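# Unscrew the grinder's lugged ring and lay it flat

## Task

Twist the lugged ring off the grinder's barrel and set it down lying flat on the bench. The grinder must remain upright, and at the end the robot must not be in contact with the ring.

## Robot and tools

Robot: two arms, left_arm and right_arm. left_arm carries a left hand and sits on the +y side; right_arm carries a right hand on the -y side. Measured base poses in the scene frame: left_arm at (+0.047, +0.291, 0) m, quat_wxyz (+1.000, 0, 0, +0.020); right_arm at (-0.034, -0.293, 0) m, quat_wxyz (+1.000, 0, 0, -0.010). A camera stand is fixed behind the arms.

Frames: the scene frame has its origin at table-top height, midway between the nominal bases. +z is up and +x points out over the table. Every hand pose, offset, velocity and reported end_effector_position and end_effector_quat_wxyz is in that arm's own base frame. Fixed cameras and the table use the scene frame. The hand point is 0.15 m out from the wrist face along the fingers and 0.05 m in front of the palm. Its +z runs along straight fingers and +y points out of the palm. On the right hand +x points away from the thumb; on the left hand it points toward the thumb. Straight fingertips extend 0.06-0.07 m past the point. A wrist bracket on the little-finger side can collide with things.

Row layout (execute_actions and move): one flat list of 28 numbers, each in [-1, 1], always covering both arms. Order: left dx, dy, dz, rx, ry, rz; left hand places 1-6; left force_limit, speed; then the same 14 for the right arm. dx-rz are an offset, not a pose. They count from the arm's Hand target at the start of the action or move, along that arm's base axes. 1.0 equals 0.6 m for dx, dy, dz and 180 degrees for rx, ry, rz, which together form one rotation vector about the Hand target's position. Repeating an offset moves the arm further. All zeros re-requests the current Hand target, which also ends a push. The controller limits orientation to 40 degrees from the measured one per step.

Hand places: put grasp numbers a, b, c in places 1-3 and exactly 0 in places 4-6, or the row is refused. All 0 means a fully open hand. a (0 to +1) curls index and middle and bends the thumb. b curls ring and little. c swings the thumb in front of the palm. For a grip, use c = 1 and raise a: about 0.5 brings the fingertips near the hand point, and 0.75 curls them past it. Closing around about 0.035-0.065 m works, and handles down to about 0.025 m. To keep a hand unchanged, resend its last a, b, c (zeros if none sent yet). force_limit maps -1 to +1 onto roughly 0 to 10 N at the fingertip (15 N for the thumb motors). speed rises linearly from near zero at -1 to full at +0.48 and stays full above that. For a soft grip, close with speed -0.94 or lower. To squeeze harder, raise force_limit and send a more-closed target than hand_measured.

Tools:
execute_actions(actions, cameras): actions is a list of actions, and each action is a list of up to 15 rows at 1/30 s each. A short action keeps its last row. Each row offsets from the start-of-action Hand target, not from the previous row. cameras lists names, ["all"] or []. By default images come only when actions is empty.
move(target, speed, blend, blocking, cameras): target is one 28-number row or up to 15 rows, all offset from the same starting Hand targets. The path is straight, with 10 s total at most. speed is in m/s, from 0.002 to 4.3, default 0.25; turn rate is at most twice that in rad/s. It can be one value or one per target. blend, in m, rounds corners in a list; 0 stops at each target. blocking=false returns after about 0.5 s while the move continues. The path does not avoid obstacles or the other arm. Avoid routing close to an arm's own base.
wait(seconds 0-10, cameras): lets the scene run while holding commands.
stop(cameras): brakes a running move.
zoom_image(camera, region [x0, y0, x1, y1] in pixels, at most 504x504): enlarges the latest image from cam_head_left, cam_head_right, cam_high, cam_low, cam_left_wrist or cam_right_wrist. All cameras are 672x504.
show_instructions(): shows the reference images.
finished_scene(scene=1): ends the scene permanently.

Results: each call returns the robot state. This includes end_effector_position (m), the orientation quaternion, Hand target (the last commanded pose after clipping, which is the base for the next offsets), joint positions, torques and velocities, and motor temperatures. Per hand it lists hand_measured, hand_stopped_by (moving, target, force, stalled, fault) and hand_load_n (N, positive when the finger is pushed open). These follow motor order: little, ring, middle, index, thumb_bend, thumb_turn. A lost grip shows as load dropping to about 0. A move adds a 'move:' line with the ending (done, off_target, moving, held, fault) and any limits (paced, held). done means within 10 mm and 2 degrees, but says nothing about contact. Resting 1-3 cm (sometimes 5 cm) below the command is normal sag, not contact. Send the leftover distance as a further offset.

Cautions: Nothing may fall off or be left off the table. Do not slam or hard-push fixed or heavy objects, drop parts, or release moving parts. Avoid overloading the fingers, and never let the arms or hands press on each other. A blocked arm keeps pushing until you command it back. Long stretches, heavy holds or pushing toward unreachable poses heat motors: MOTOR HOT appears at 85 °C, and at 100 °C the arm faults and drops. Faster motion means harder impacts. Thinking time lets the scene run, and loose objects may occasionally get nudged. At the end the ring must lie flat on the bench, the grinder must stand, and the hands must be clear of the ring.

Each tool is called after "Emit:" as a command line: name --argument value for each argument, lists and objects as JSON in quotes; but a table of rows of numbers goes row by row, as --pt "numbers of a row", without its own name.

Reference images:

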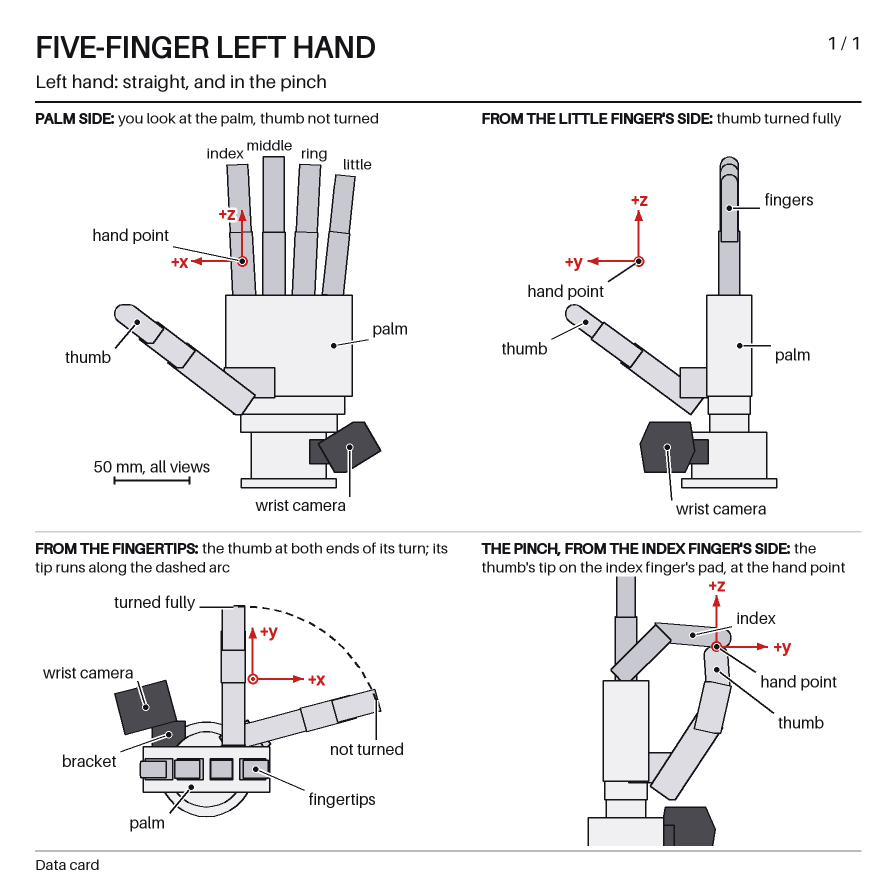

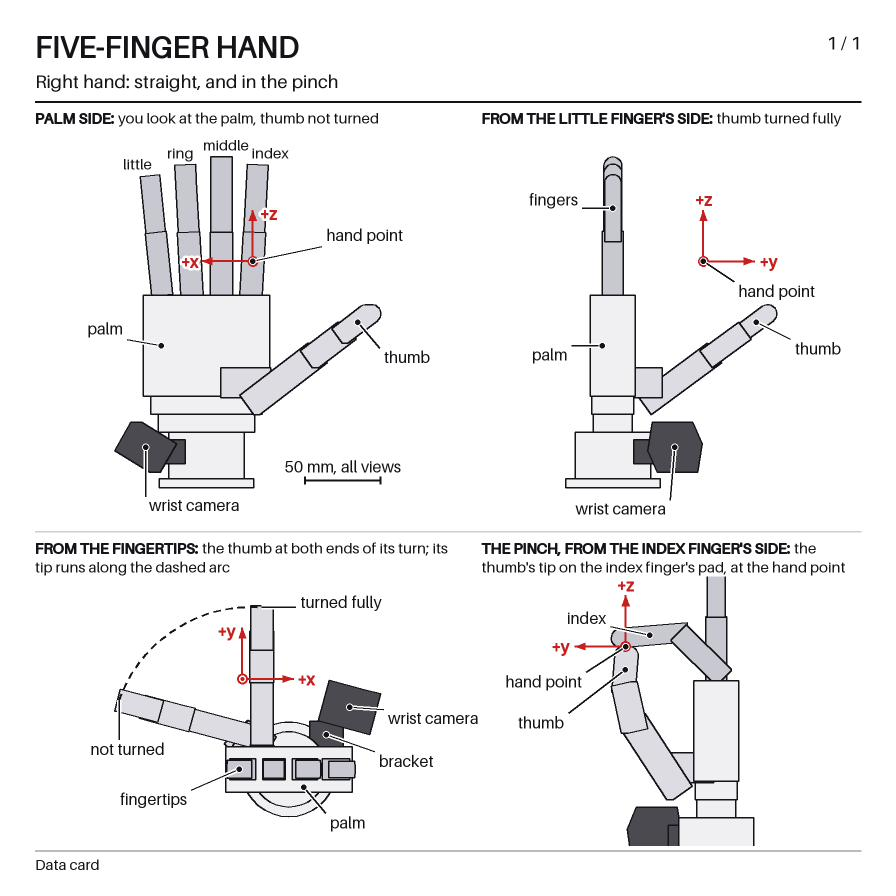

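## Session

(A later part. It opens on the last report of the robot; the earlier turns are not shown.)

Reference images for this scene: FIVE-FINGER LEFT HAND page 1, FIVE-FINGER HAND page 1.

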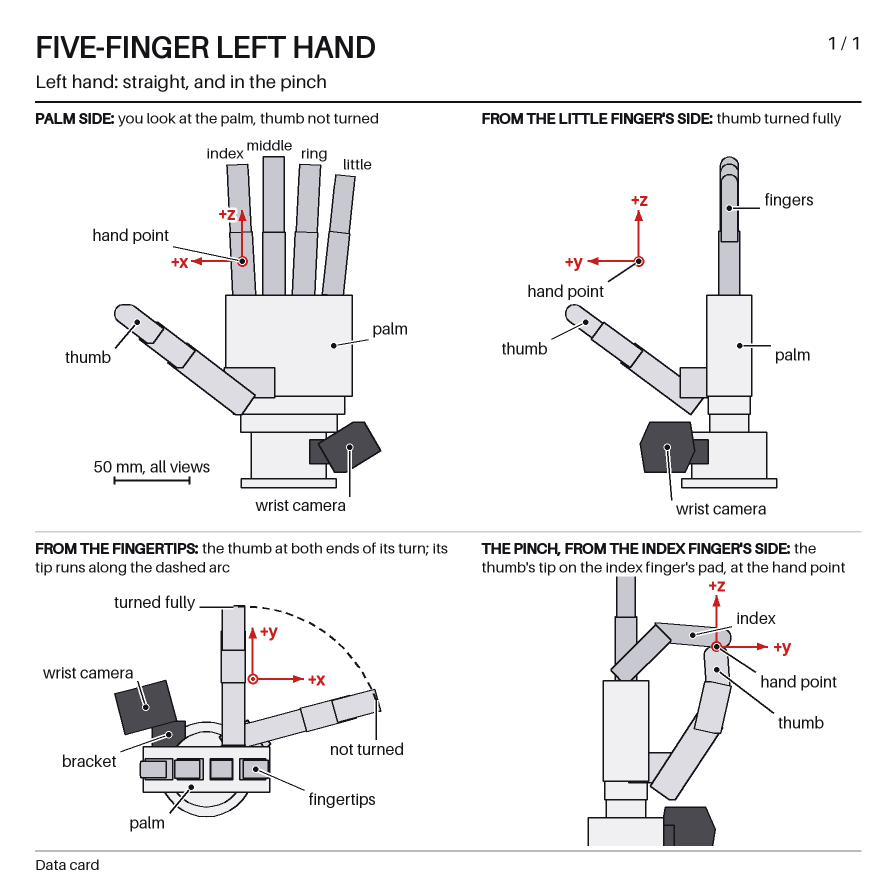

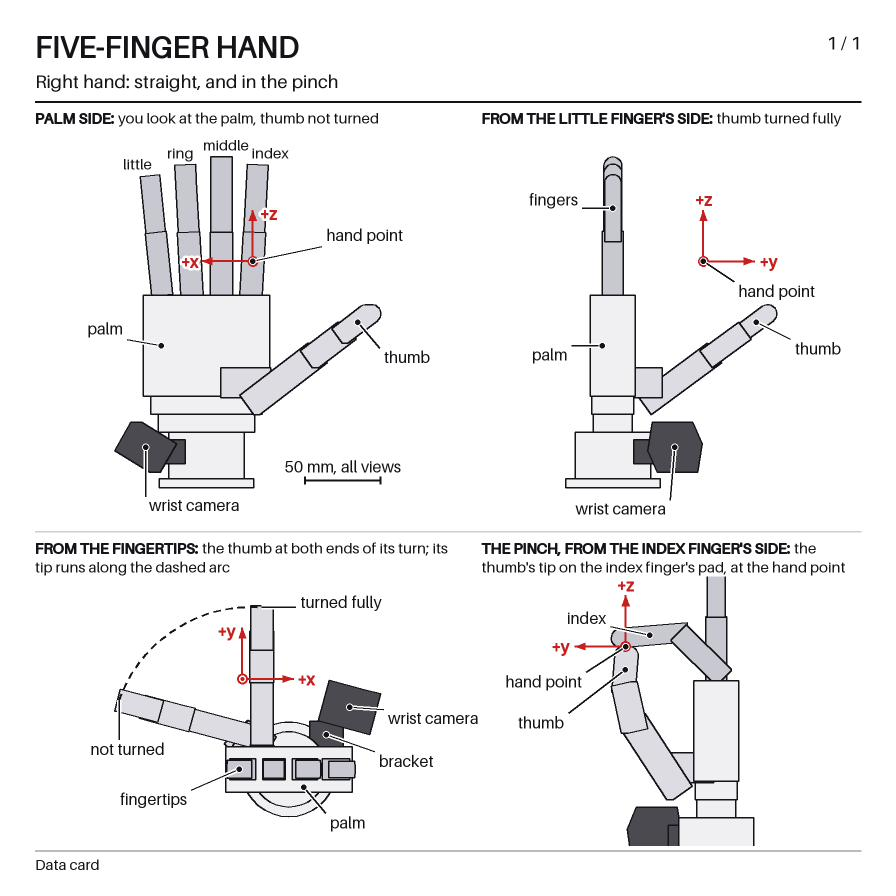

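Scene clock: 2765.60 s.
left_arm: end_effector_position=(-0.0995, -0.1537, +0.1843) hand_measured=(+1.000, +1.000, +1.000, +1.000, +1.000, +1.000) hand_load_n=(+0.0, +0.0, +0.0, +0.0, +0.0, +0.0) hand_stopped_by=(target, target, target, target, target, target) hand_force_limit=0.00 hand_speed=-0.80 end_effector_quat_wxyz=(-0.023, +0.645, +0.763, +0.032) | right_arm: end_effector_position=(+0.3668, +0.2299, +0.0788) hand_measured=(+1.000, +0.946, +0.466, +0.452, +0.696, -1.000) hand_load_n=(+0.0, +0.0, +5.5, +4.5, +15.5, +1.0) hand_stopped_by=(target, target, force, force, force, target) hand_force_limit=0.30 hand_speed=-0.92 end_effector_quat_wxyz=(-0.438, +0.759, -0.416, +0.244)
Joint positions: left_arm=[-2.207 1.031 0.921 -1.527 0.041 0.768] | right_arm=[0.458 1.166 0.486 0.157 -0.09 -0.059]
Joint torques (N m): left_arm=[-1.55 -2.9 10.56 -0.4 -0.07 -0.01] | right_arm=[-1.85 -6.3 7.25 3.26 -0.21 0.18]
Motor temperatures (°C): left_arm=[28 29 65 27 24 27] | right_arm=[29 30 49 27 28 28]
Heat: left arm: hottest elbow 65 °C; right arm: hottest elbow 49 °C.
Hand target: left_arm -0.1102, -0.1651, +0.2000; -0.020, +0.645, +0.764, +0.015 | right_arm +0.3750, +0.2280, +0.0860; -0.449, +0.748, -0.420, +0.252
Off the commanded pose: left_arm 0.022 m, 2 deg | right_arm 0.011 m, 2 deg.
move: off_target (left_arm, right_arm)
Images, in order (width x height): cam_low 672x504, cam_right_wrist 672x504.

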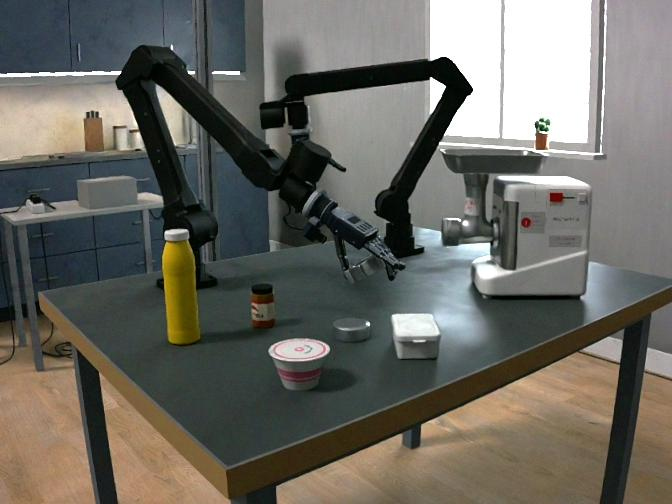

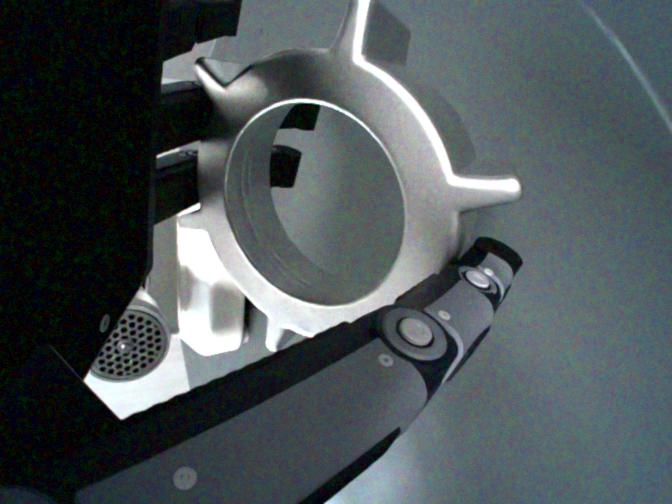

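Emit:
move --target '[0,0,0,0,0,0,0,0,0,0,0,0,0.0,-0.8,0,0,-0.0333,0,0,0,0.36,0,1,0,0,0,0.3,-0.92]' --speed 0.04 --cameras '["cam_right_wrist", "cam_low"]'

Emit:
zoom_image --camera "cam_low" --region '[330, 220, 430, 300]'

Scene clock: 2770.40 s.
left_arm: end_effector_position=(-0.0995, -0.1537, +0.1843) hand_measured=(+1.000, +1.000, +1.000, +1.000, +1.000, +1.000) hand_load_n=(+0.0, +0.0, +0.0, +0.0, +0.0, +0.0) hand_stopped_by=(target, target, target, target, target, target) hand_force_limit=0.00 hand_speed=-0.80 end_effector_quat_wxyz=(-0.023, +0.645, +0.763, +0.032) | right_arm: end_effector_position=(+0.3670, +0.2300, +0.0593) hand_measured=(+1.000, +0.946, +0.466, +0.452, +0.696, -1.000) hand_load_n=(+0.0, +0.5, +5.0, +5.0, +15.5, +1.0) hand_stopped_by=(target, target, force, force, force, target) hand_force_limit=0.30 hand_speed=-0.92 end_effector_quat_wxyz=(-0.438, +0.759, -0.416, +0.244)
Joint positions: left_arm=[-2.207 1.031 0.921 -1.527 0.041 0.768] | right_arm=[0.458 1.222 0.458 0.241 -0.09 -0.059]
Joint torques (N m): left_arm=[-1.96 -3.19 10.66 -0.5 -0.05 -0.03] | right_arm=[-1.9 -6.42 6.78 3.11 -0.21 0.18]
Motor temperatures (°C): left_arm=[28 29 65 27 24 27] | right_arm=[29 30 48 27 28 28]
Heat: left arm: hottest elbow 65 °C; right arm: hottest elbow 48 °C.
Hand target: left_arm -0.1102, -0.1651, +0.2000; -0.020, +0.645, +0.764, +0.015 | right_arm +0.3749, +0.2280, +0.0659; -0.449, +0.748, -0.420, +0.252
Off the commanded pose: left_arm 0.022 m, 2 deg | right_arm 0.011 m, 2 deg.
move: off_target (left_arm, right_arm)
Images, in order (width x height): cam_low 672x504, cam_right_wrist 672x504.

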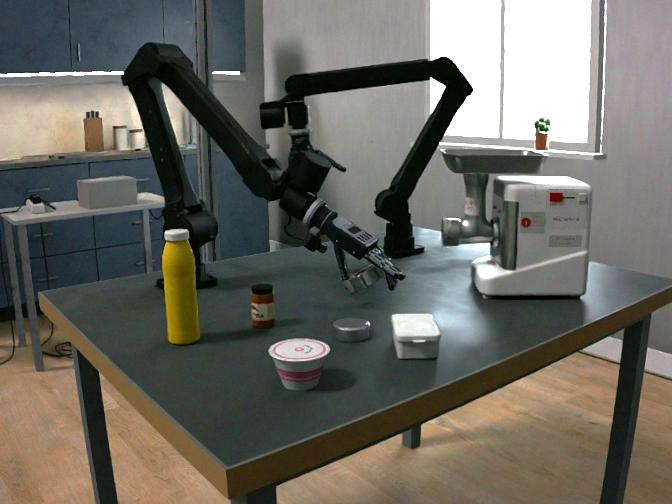

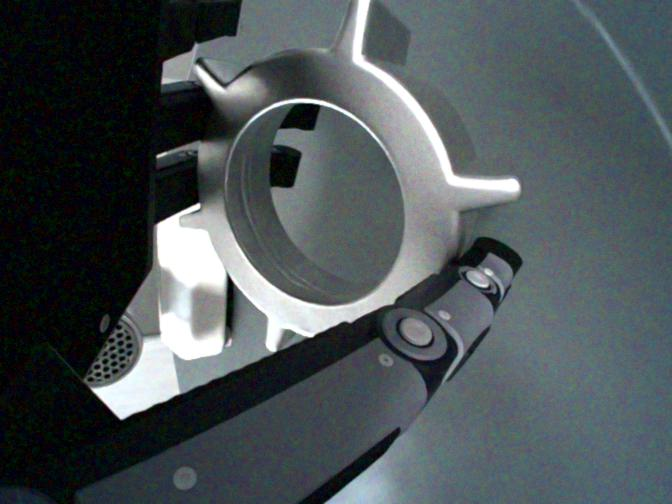

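Scaled by 5.040 from the camera's 672x504 image, which has a finer 960x720 frame.

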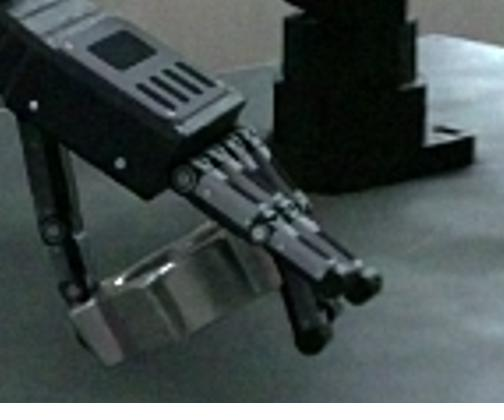

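Emit:
move --target '[0,0,0,0,0,0,0,0,0,0,0,0,0.0,-0.8,0,0,-0.0167,0,0,0,0.36,0,1,0,0,0,0.3,-0.92]' --speed 0.03 --cameras '["cam_low"]'

Emit:
zoom_image --camera "cam_low" --region '[330, 230, 430, 310]'

Scene clock: 2776.10 s.
left_arm: end_effector_position=(-0.0995, -0.1537, +0.1843) hand_measured=(+1.000, +1.000, +1.000, +1.000, +1.000, +1.000) hand_load_n=(+0.0, +0.0, +0.0, +0.0, +0.0, +0.0) hand_stopped_by=(target, target, target, target, target, target) hand_force_limit=0.00 hand_speed=-0.80 end_effector_quat_wxyz=(-0.023, +0.645, +0.763, +0.032) | right_arm: end_effector_position=(+0.3671, +0.2301, +0.0496) hand_measured=(+1.000, +0.946, +0.466, +0.452, +0.696, -1.000) hand_load_n=(+0.0, +0.0, +5.5, +4.5, +15.5, +1.0) hand_stopped_by=(target, target, force, force, force, target) hand_force_limit=0.30 hand_speed=-0.92 end_effector_quat_wxyz=(-0.438, +0.759, -0.416, +0.244)
Joint positions: left_arm=[-2.207 1.031 0.921 -1.527 0.041 0.768] | right_arm=[0.458 1.253 0.446 0.286 -0.09 -0.059]
Joint torques (N m): left_arm=[-2.08 -3.43 10.65 -0.4 -0.07 -0.05] | right_arm=[-1.85 -6.59 6.5 3.18 -0.21 0.18]
Motor temperatures (°C): left_arm=[28 29 65 27 24 27] | right_arm=[29 30 46 27 28 28]
Heat: left arm: hottest elbow 65 °C; right arm: hottest elbow 46 °C.
Hand target: left_arm -0.1102, -0.1651, +0.2000; -0.020, +0.645, +0.764, +0.015 | right_arm +0.3749, +0.2280, +0.0560; -0.449, +0.748, -0.420, +0.252
Off the commanded pose: left_arm 0.022 m, 2 deg | right_arm 0.010 m, 2 deg.
move: off_target (left_arm)
Images, in order (width x height): cam_low 672x504.

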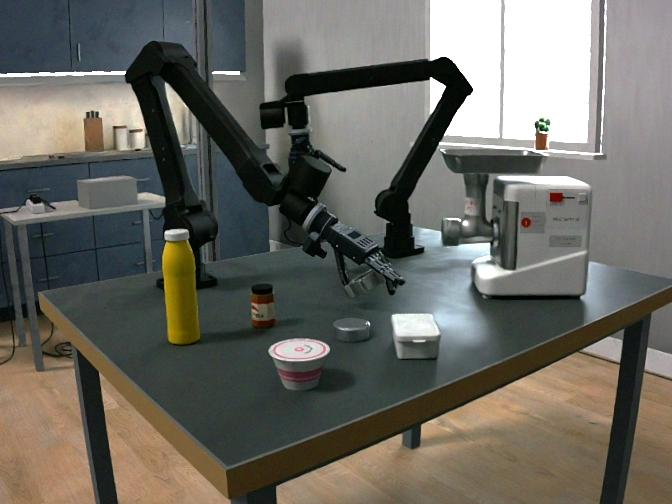

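Scaled by 5.040 from the camera's 672x504 image, which has a finer 960x720 frame.

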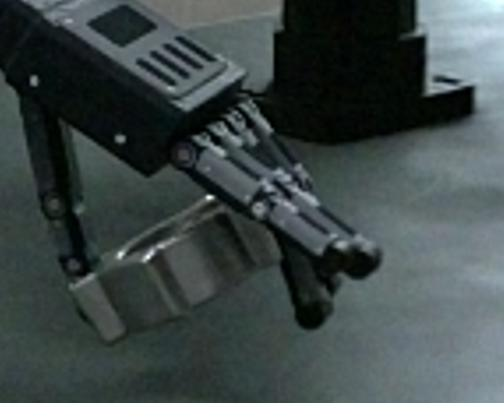

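Emit:
move --target '[0,0,0,0,0,0,0,0,0,0,0,0,0.0,-0.8,0,0,-0.0133,0,0,0,0.36,0,1,0,0,0,0.3,-0.92]' --speed 0.03 --cameras '["cam_low"]'

Emit:
zoom_image --camera "cam_low" --region '[330, 230, 430, 310]'

Scene clock: 2782.13 s.
left_arm: end_effector_position=(-0.0995, -0.1537, +0.1843) hand_measured=(+1.000, +1.000, +1.000, +1.000, +1.000, +1.000) hand_load_n=(+0.0, +0.0, +0.0, +0.0, +0.0, +0.0) hand_stopped_by=(target, target, target, target, target, target) hand_force_limit=0.00 hand_speed=-0.80 end_effector_quat_wxyz=(-0.023, +0.645, +0.763, +0.032) | right_arm: end_effector_position=(+0.3672, +0.2301, +0.0417) hand_measured=(+1.000, +0.946, +0.466, +0.452, +0.696, -1.000) hand_load_n=(+0.0, +0.0, +5.0, +4.5, +15.5, +1.0) hand_stopped_by=(target, target, force, force, force, target) hand_force_limit=0.30 hand_speed=-0.92 end_effector_quat_wxyz=(-0.438, +0.759, -0.416, +0.244)
Joint positions: left_arm=[-2.207 1.031 0.921 -1.527 0.041 0.768] | right_arm=[0.458 1.279 0.436 0.321 -0.09 -0.059]
Joint torques (N m): left_arm=[-2.02 -3.02 10.55 -0.42 -0.07 -0.02] | right_arm=[-1.85 -6.71 6.3 3.29 -0.21 0.18]
Motor temperatures (°C): left_arm=[28 29 65 27 24 27] | right_arm=[29 30 45 27 28 28]
Heat: left arm: hottest elbow 65 °C; right arm: hottest elbow 45 °C.
Hand target: left_arm -0.1102, -0.1651, +0.2000; -0.020, +0.645, +0.764, +0.015 | right_arm +0.3749, +0.2280, +0.0480; -0.449, +0.748, -0.420, +0.252
Off the commanded pose: left_arm 0.022 m, 2 deg | right_arm 0.010 m, 2 deg.
move: off_target (left_arm)
Images, in order (width x height): cam_low 672x504.

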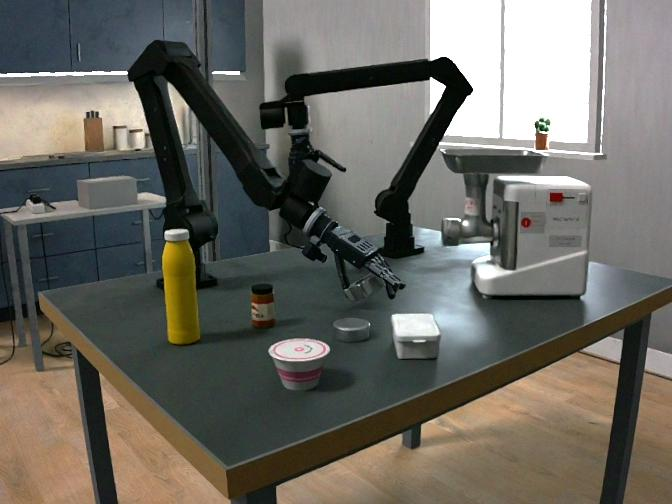

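Scaled by 5.040 from the camera's 672x504 image, which has a finer 960x720 frame.

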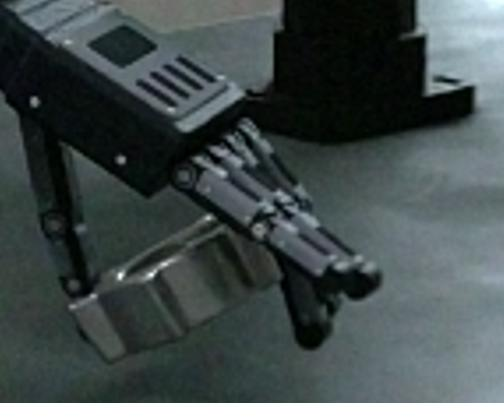

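Emit:
move --target '[0,0,0,0,0,0,0,0,0,0,0,0,0.0,-0.8,0,0,-0.01,0,0,0,0.36,0,1,0,0,0,0.3,-0.92]' --speed 0.03 --cameras '["cam_low"]'

Emit:
zoom_image --camera "cam_low" --region '[330, 240, 430, 320]'

Scene clock: 2787.83 s.
left_arm: end_effector_position=(-0.0995, -0.1537, +0.1843) hand_measured=(+1.000, +1.000, +1.000, +1.000, +1.000, +1.000) hand_load_n=(+0.0, +0.0, +0.0, +0.0, +0.0, +0.0) hand_stopped_by=(target, target, target, target, target, target) hand_force_limit=0.00 hand_speed=-0.80 end_effector_quat_wxyz=(-0.023, +0.645, +0.763, +0.032) | right_arm: end_effector_position=(+0.3672, +0.2301, +0.0356) hand_measured=(+1.000, +0.946, +0.466, +0.452, +0.696, -1.000) hand_load_n=(+0.0, +0.0, +5.0, +5.0, +15.5, +1.0) hand_stopped_by=(target, target, force, force, force, target) hand_force_limit=0.30 hand_speed=-0.92 end_effector_quat_wxyz=(-0.438, +0.759, -0.416, +0.244)
Joint positions: left_arm=[-2.207 1.031 0.921 -1.527 0.041 0.768] | right_arm=[0.458 1.3 0.429 0.349 -0.09 -0.059]
Joint torques (N m): left_arm=[-1.55 -2.9 10.65 -0.42 -0.08 -0.02] | right_arm=[-1.85 -6.89 6.15 3.19 -0.21 0.19]
Motor temperatures (°C): left_arm=[28 29 65 27 24 27] | right_arm=[29 30 44 27 28 28]
Heat: left arm: hottest elbow 65 °C; right arm: hottest elbow 44 °C.
Hand target: left_arm -0.1102, -0.1651, +0.2000; -0.020, +0.645, +0.764, +0.015 | right_arm +0.3749, +0.2280, +0.0420; -0.449, +0.748, -0.420, +0.252
Off the commanded pose: left_arm 0.022 m, 2 deg | right_arm 0.010 m, 2 deg.
move: off_target (left_arm)
Images, in order (width x height): cam_low 672x504.

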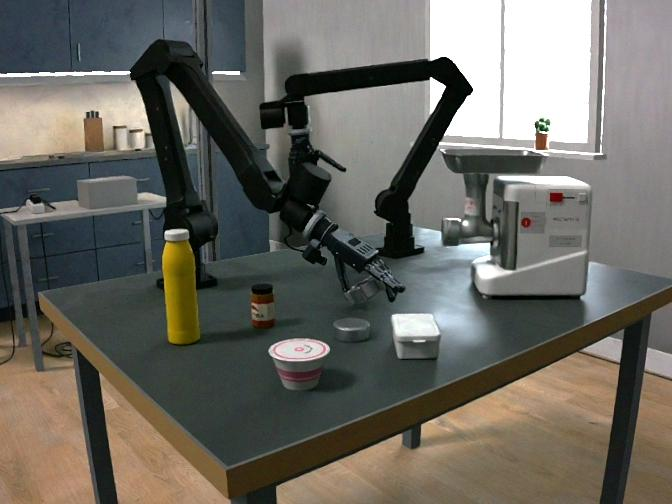

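Scaled by 5.040 from the camera's 672x504 image, which has a finer 960x720 frame.

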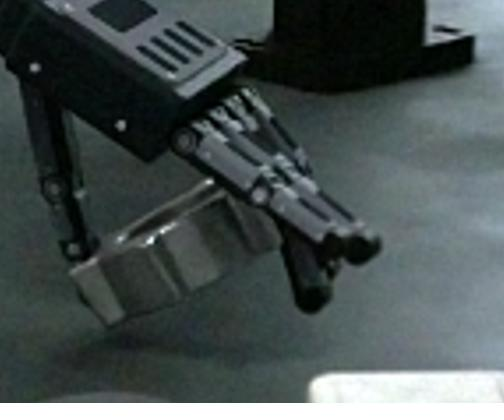

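Emit:
move --target '[0,0,0,0,0,0,0,0,0,0,0,0,0.0,-0.8,0,0,-0.0083,0,0,0,0.36,0,1,0,0,0,0.3,-0.92]' --speed 0.02 --cameras '["cam_low"]'

Emit:
zoom_image --camera "cam_low" --region '[330, 240, 430, 320]'

Scene clock: 2794.77 s.
left_arm: end_effector_position=(-0.0995, -0.1537, +0.1843) hand_measured=(+1.000, +1.000, +1.000, +1.000, +1.000, +1.000) hand_load_n=(+0.0, -0.5, +0.0, +0.0, +0.0, +0.0) hand_stopped_by=(target, target, target, target, target, target) hand_force_limit=0.00 hand_speed=-0.80 end_effector_quat_wxyz=(-0.023, +0.645, +0.763, +0.032) | right_arm: end_effector_position=(+0.3673, +0.2301, +0.0307) hand_measured=(+1.000, +0.946, +0.466, +0.452, +0.696, -1.000) hand_load_n=(+0.0, +0.0, +5.0, +5.0, +15.5, +1.0) hand_stopped_by=(target, target, force, force, force, target) hand_force_limit=0.30 hand_speed=-0.92 end_effector_quat_wxyz=(-0.438, +0.759, -0.416, +0.244)
Joint positions: left_arm=[-2.207 1.031 0.921 -1.527 0.041 0.768] | right_arm=[0.458 1.318 0.425 0.371 -0.09 -0.059]
Joint torques (N m): left_arm=[-1.96 -2.78 10.59 -0.5 -0.09 0.01] | right_arm=[-1.9 -6.95 5.98 3.21 -0.21 0.18]
Motor temperatures (°C): left_arm=[28 29 65 27 24 27] | right_arm=[29 30 43 27 28 28]
Heat: left arm: hottest elbow 65 °C; right arm: hottest elbow 43 °C.
Hand target: left_arm -0.1102, -0.1651, +0.2000; -0.020, +0.645, +0.764, +0.015 | right_arm +0.3750, +0.2281, +0.0370; -0.449, +0.748, -0.420, +0.252
Off the commanded pose: left_arm 0.022 m, 2 deg | right_arm 0.010 m, 2 deg.
move: off_target (left_arm)
Images, in order (width x height): cam_low 672x504.

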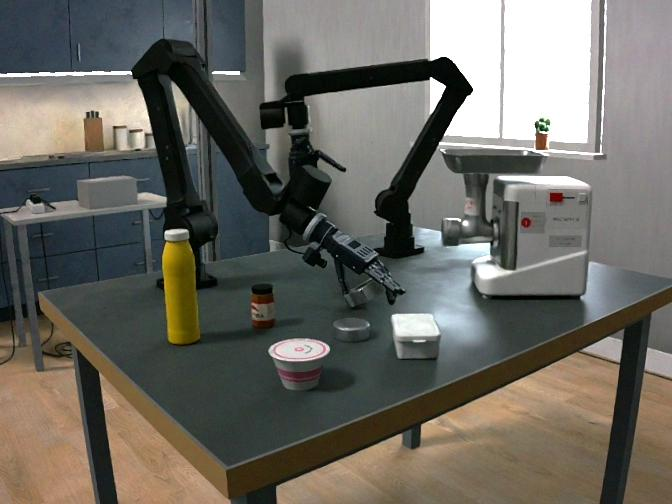

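Scaled by 5.040 from the camera's 672x504 image, which has a finer 960x720 frame.

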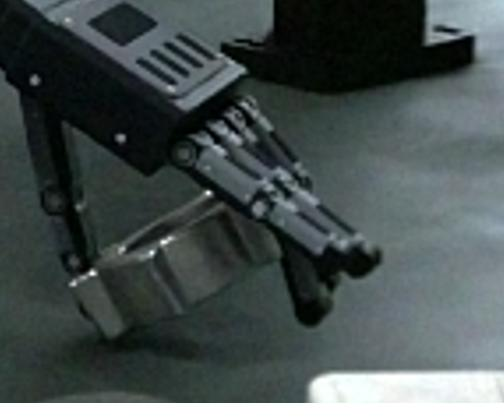

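Emit:
move --target '[0,0,0,0,0,0,0,0,0,0,0,0,0.0,-0.8,0,0,-0.0067,0,0,0,0.36,0,1,0,0,0,0.3,-0.92]' --speed 0.02 --cameras '["cam_low"]'

Emit:
zoom_image --camera "cam_low" --region '[330, 240, 430, 320]'

Scene clock: 2800.83 s.
left_arm: end_effector_position=(-0.0995, -0.1537, +0.1843) hand_measured=(+1.000, +1.000, +1.000, +1.000, +1.000, +1.000) hand_load_n=(+0.0, +0.0, +0.0, +0.0, -0.5, +0.0) hand_stopped_by=(target, target, target, target, target, target) hand_force_limit=0.00 hand_speed=-0.80 end_effector_quat_wxyz=(-0.023, +0.645, +0.763, +0.032) | right_arm: end_effector_position=(+0.3691, +0.2310, +0.0287) hand_measured=(+1.000, +0.946, +0.466, +0.452, +0.696, -1.000) hand_load_n=(+0.0, +0.0, +5.5, +4.5, +15.5, +1.0) hand_stopped_by=(target, target, force, force, force, target) hand_force_limit=0.30 hand_speed=-0.92 end_effector_quat_wxyz=(-0.440, +0.758, -0.415, +0.245)
Joint positions: left_arm=[-2.207 1.031 0.921 -1.527 0.041 0.768] | right_arm=[0.458 1.332 0.425 0.39 -0.09 -0.059]
Joint torques (N m): left_arm=[-1.61 -3.31 10.51 -0.5 -0.09 -0.02] | right_arm=[-1.85 -7 5.56 3.26 -0.21 0.19]
Motor temperatures (°C): left_arm=[28 29 65 27 24 27] | right_arm=[29 30 42 27 28 28]
Heat: left arm: hottest elbow 65 °C; right arm: hottest elbow 42 °C.
Hand target: left_arm -0.1102, -0.1651, +0.2000; -0.020, +0.645, +0.764, +0.015 | right_arm +0.3750, +0.2281, +0.0330; -0.449, +0.748, -0.420, +0.252
Off the commanded pose: left_arm 0.022 m, 2 deg | right_arm 0.008 m, 2 deg.
move: off_target (left_arm)
Images, in order (width x height): cam_low 672x504.

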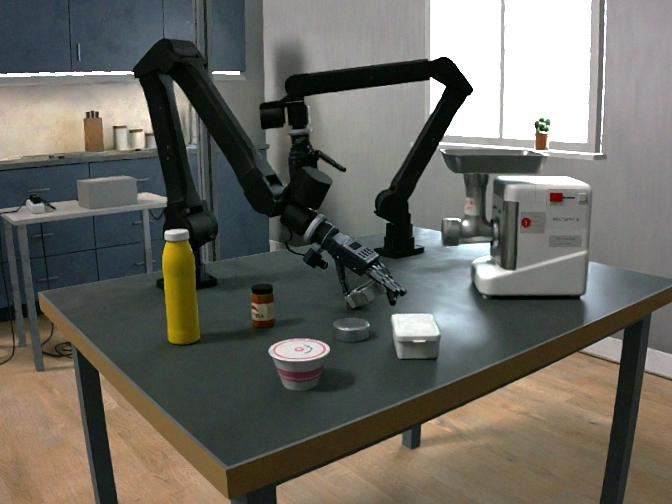

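Scaled by 5.040 from the camera's 672x504 image, which has a finer 960x720 frame.

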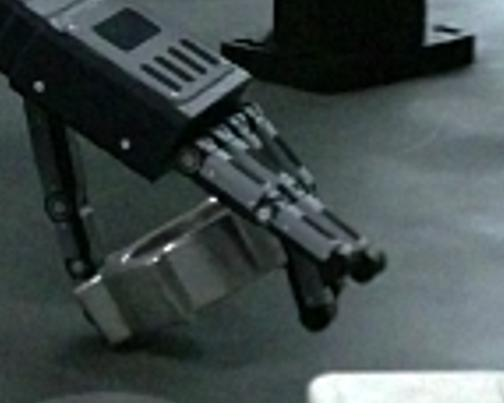

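Emit:
move --target '[0,0,0,0,0,0,0,0,0,0,0,0,0.0,-0.8,0,0,0,0,0,0,0.27,0,1,0,0,0,0.3,-0.9]' --speed 0.02 --cameras '["cam_low", "cam_right_wrist"]'

Emit:
zoom_image --camera "cam_low" --region '[330, 240, 430, 320]'

Scene clock: 2812.60 s.
left_arm: end_effector_position=(-0.0995, -0.1537, +0.1843) hand_measured=(+1.000, +1.000, +1.000, +1.000, +1.000, +1.000) hand_load_n=(+0.0, +0.0, +0.0, +0.0, +0.0, +0.0) hand_stopped_by=(target, target, target, target, target, target) hand_force_limit=0.00 hand_speed=-0.80 end_effector_quat_wxyz=(-0.023, +0.645, +0.763, +0.032) | right_arm: end_effector_position=(+0.3692, +0.2311, +0.0287) hand_measured=(+1.000, +0.960, +0.610, +0.460, +0.694, -1.000) hand_load_n=(+0.0, +0.0, +0.0, +5.0, +7.0, +0.0) hand_stopped_by=(target, target, target, target, force, target) hand_force_limit=0.30 hand_speed=-0.90 end_effector_quat_wxyz=(-0.440, +0.758, -0.415, +0.245)
Joint positions: left_arm=[-2.207 1.031 0.921 -1.527 0.041 0.768] | right_arm=[0.458 1.332 0.425 0.39 -0.09 -0.059]
Joint torques (N m): left_arm=[-2.02 -3.08 10.55 -0.51 -0.08 -0.01] | right_arm=[-1.85 -6.95 5.57 3.22 -0.21 0.18]
Motor temperatures (°C): left_arm=[28 29 65 27 24 27] | right_arm=[29 30 41 27 28 28]
Heat: left arm: hottest elbow 65 °C; right arm: hottest elbow 41 °C.
Hand target: left_arm -0.1102, -0.1651, +0.2000; -0.020, +0.645, +0.764, +0.015 | right_arm +0.3750, +0.2281, +0.0331; -0.449, +0.748, -0.420, +0.252
Off the commanded pose: left_arm 0.022 m, 2 deg | right_arm 0.008 m, 2 deg.
move: off_target (left_arm)
Images, in order (width x height): cam_low 672x504, cam_right_wrist 672x504.

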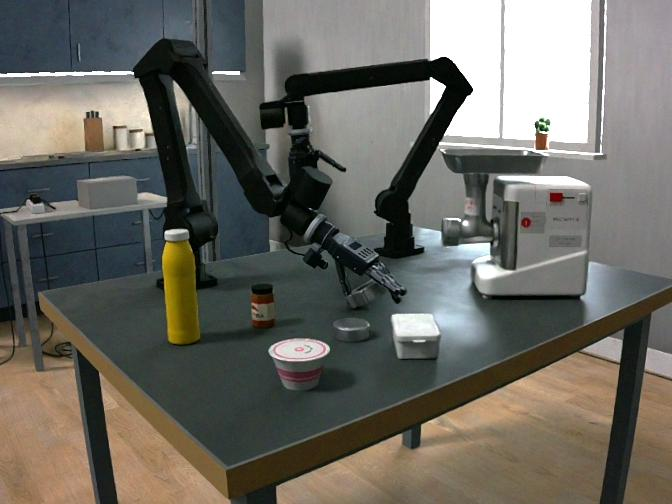

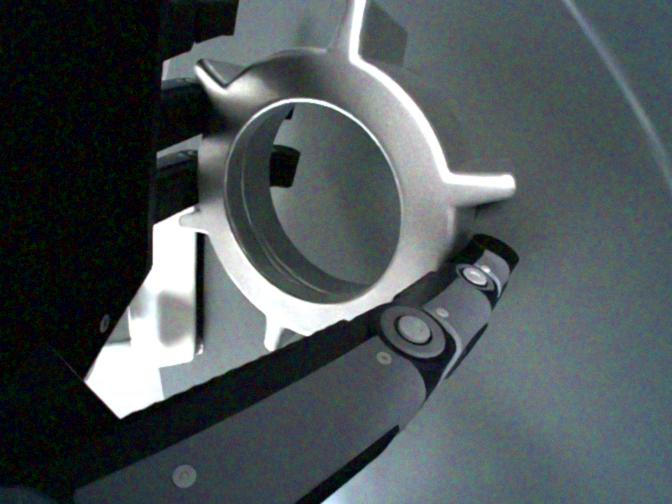

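Scaled by 5.040 from the camera's 672x504 image, which has a finer 960x720 frame.

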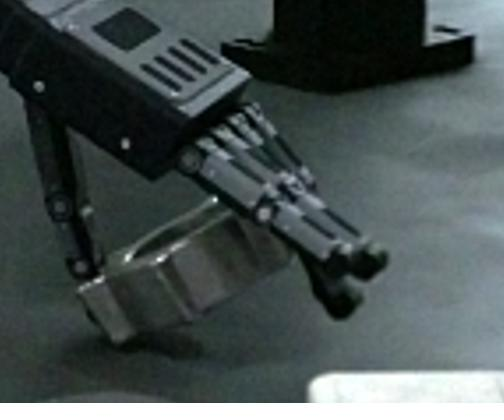

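Emit:
move --target '[0,0,0,0,0,0,0,0,0,0,0,0,0.0,-0.8,0,0,0,0,0,0,0.23,0,1,0,0,0,0.1,-0.93]' --speed 0.02 --cameras '["cam_low", "cam_right_wrist"]'

Emit:
zoom_image --camera "cam_low" --region '[330, 240, 430, 320]'

Scene clock: 2820.93 s.
left_arm: end_effector_position=(-0.0995, -0.1537, +0.1843) hand_measured=(+1.000, +1.000, +1.000, +1.000, +1.000, +1.000) hand_load_n=(+0.0, +0.0, +0.0, +0.0, +0.0, +0.0) hand_stopped_by=(target, target, target, target, target, target) hand_force_limit=0.00 hand_speed=-0.80 end_effector_quat_wxyz=(-0.023, +0.645, +0.763, +0.032) | right_arm: end_effector_position=(+0.3705, +0.2314, +0.0303) hand_measured=(+1.000, +0.966, +0.690, +0.540, +0.546, -1.000) hand_load_n=(+0.0, +0.0, -0.5, +6.5, +8.0, +0.0) hand_stopped_by=(target, target, target, target, force, target) hand_force_limit=0.10 hand_speed=-0.93 end_effector_quat_wxyz=(-0.443, +0.756, -0.415, +0.247)
Joint positions: left_arm=[-2.207 1.031 0.921 -1.527 0.041 0.768] | right_arm=[0.457 1.332 0.425 0.397 -0.09 -0.057]
Joint torques (N m): left_arm=[-1.79 -3.14 10.54 -0.46 -0.07 -0.01] | right_arm=[-1.79 -6.95 5.59 2.96 -0.19 0.17]
Motor temperatures (°C): left_arm=[28 29 66 27 24 27] | right_arm=[29 30 40 27 28 28]
Heat: left arm: hottest elbow 66 °C; right arm: hottest elbow 40 °C.
Hand target: left_arm -0.1102, -0.1651, +0.2000; -0.020, +0.645, +0.764, +0.015 | right_arm +0.3750, +0.2280, +0.0331; -0.449, +0.748, -0.420, +0.252
Off the commanded pose: left_arm 0.022 m, 2 deg | right_arm 0.006 m, 1 deg.
move: off_target (left_arm)
Images, in order (width x height): cam_low 672x504, cam_right_wrist 672x504.

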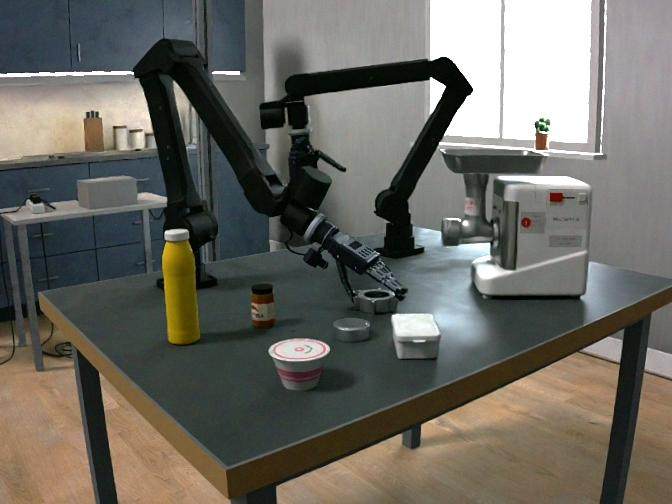

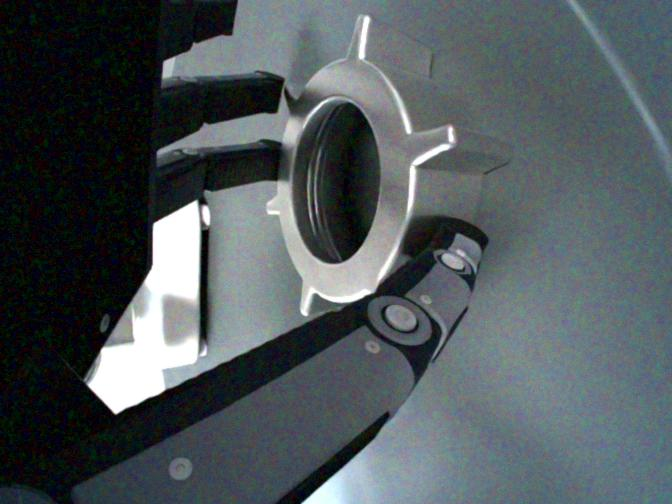

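Scaled by 5.040 from the camera's 672x504 image, which has a finer 960x720 frame.

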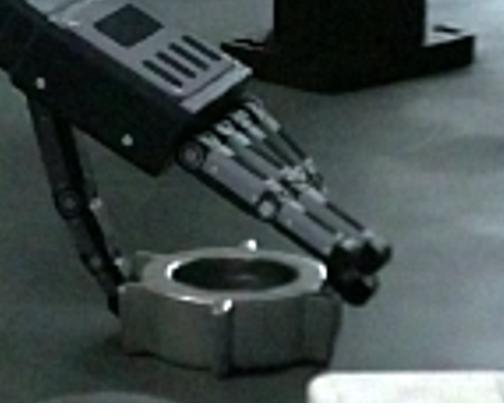

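Emit:
move --target '[0,0,0,0,0,0,0,0,0,0,0,0,0.0,-0.8,0,0,0,0,0,0,-0.47,0,1,0,0,0,-0.4,-0.7]' --speed 0.02 --cameras '["cam_low", "cam_right_wrist"]'

Emit:
zoom_image --camera "cam_low" --region '[330, 240, 430, 320]'

Scene clock: 2833.50 s.
left_arm: end_effector_position=(-0.0995, -0.1537, +0.1843) hand_measured=(+1.000, +1.000, +1.000, +1.000, +1.000, +1.000) hand_load_n=(+0.0, +0.0, +0.0, +0.0, -0.5, +0.0) hand_stopped_by=(target, target, target, target, target, target) hand_force_limit=0.00 hand_speed=-0.80 end_effector_quat_wxyz=(-0.023, +0.645, +0.763, +0.032) | right_arm: end_effector_position=(+0.3708, +0.2315, +0.0306) hand_measured=(+0.954, +1.000, +1.000, +1.000, +1.000, -1.000) hand_load_n=(+0.0, +0.0, +0.0, +0.0, +0.0, +0.0) hand_stopped_by=(target, target, target, target, target, target) hand_force_limit=-0.40 hand_speed=-0.70 end_effector_quat_wxyz=(-0.443, +0.755, -0.414, +0.247)
Joint positions: left_arm=[-2.207 1.031 0.921 -1.527 0.041 0.768] | right_arm=[0.457 1.332 0.425 0.399 -0.09 -0.057]
Joint torques (N m): left_arm=[-1.79 -2.67 10.66 -0.36 -0.09 -0.03] | right_arm=[-1.79 -6.95 5.56 2.89 -0.18 0.17]
Motor temperatures (°C): left_arm=[28 29 66 27 24 27] | right_arm=[29 31 39 27 28 28]
Heat: left arm: hottest elbow 66 °C; right arm: hottest elbow 39 °C.
Hand target: left_arm -0.1102, -0.1651, +0.2000; -0.020, +0.645, +0.764, +0.015 | right_arm +0.3750, +0.2280, +0.0330; -0.449, +0.748, -0.420, +0.252
Off the commanded pose: left_arm 0.022 m, 2 deg | right_arm 0.006 m, 1 deg.
move: off_target (left_arm)
Images, in order (width x height): cam_low 672x504, cam_right_wrist 672x504.

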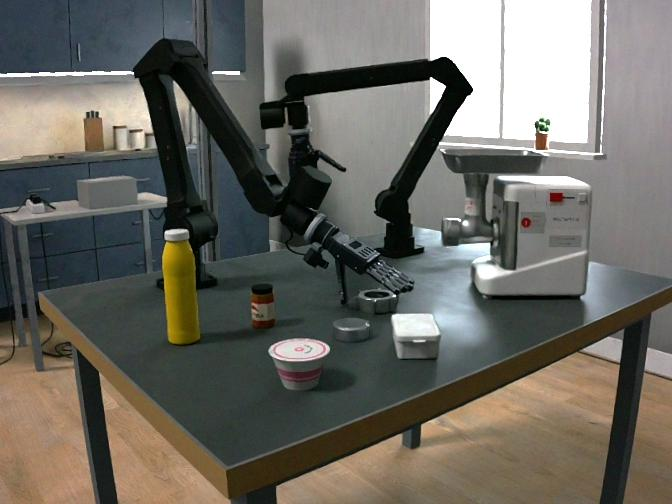

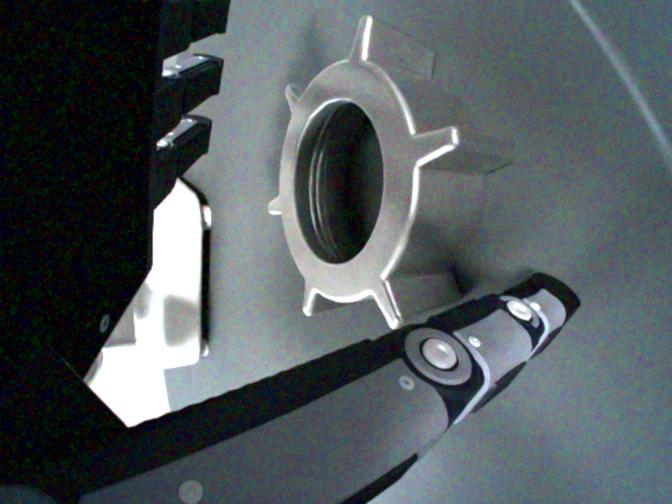

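Scaled by 5.040 from the camera's 672x504 image, which has a finer 960x720 frame.

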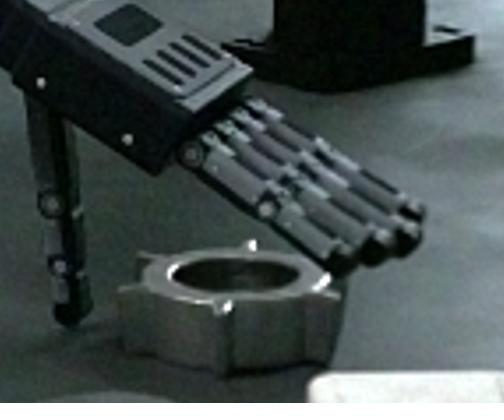

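Emit:
move --pt "0 0 0 0 0 0 0 0 0 0 0 0 0.0 -0.8 0 0 0.1 0 0 0 -0.47 0 1 0 0 0 -0.4 -0.7" --pt "0 0 0 0 0 0 0 0 0 0 0 0 0.0 -0.8 -0.05 -0.1 0.3 0 0 0 -0.47 0 1 0 0 0 -0.4 -0.7" --speed '[0.1, 0.25]' --blend '[0.02, 0]' --cameras '["cam_low", "cam_high", "cam_head_left"]'

Scene clock: 2840.10 s.
left_arm: end_effector_position=(-0.0995, -0.1537, +0.1843) hand_measured=(+1.000, +1.000, +1.000, +1.000, +1.000, +1.000) hand_load_n=(+0.0, +0.0, +0.0, +0.0, +0.0, +0.0) hand_stopped_by=(target, target, target, target, target, target) hand_force_limit=0.00 hand_speed=-0.80 end_effector_quat_wxyz=(-0.023, +0.645, +0.763, +0.032) | right_arm: end_effector_position=(+0.3268, +0.1685, +0.1765) hand_measured=(+0.954, +1.000, +1.000, +1.000, +1.000, -1.000) hand_load_n=(+0.0, +0.0, +0.0, +0.0, +0.0, +0.0) hand_stopped_by=(target, target, target, target, target, target) hand_force_limit=-0.40 hand_speed=-0.70 end_effector_quat_wxyz=(-0.432, +0.760, -0.429, +0.229)
Joint positions: left_arm=[-2.207 1.031 0.921 -1.527 0.041 0.768] | right_arm=[0.291 0.794 0.584 -0.357 -0.236 -0.122]
Joint torques (N m): left_arm=[-1.79 -2.96 10.65 -0.46 -0.08 -0.02] | right_arm=[-1.9 -3.31 14.17 1.66 -0.26 0.05]
Motor temperatures (°C): left_arm=[28 29 66 27 24 27] | right_arm=[29 30 39 27 28 28]
Heat: left arm: hottest elbow 66 °C; right arm: hottest elbow 39 °C.
Hand target: left_arm -0.1102, -0.1651, +0.2000; -0.020, +0.645, +0.764, +0.015 | right_arm +0.3450, +0.1680, +0.2130; -0.449, +0.748, -0.420, +0.252
Off the commanded pose: left_arm 0.022 m, 2 deg | right_arm 0.041 m, 4 deg.
move: off_target (left_arm, right_arm)
Images, in order (width x height): cam_head_left 672x504, cam_high 672x504, cam_low 672x504.

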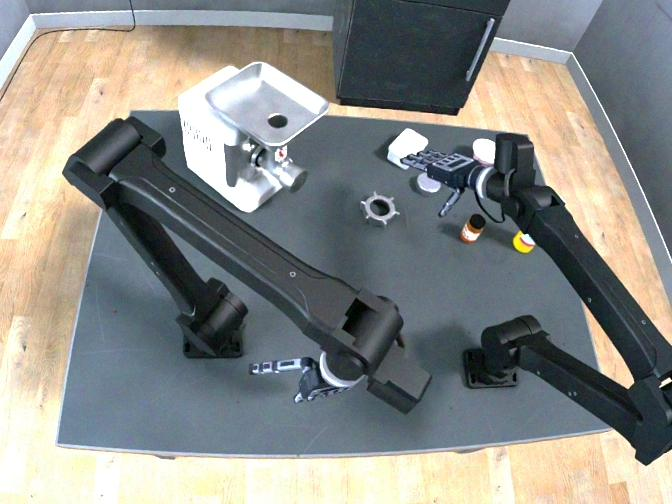

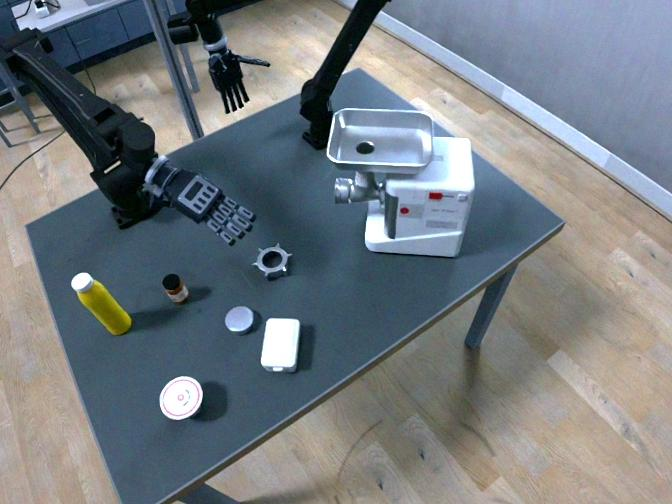

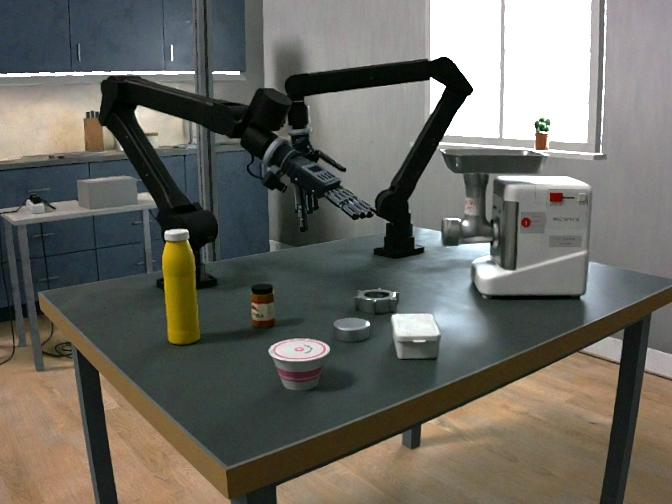

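Emit:
finished_scene --scene 1

The scene is finished: the task was done.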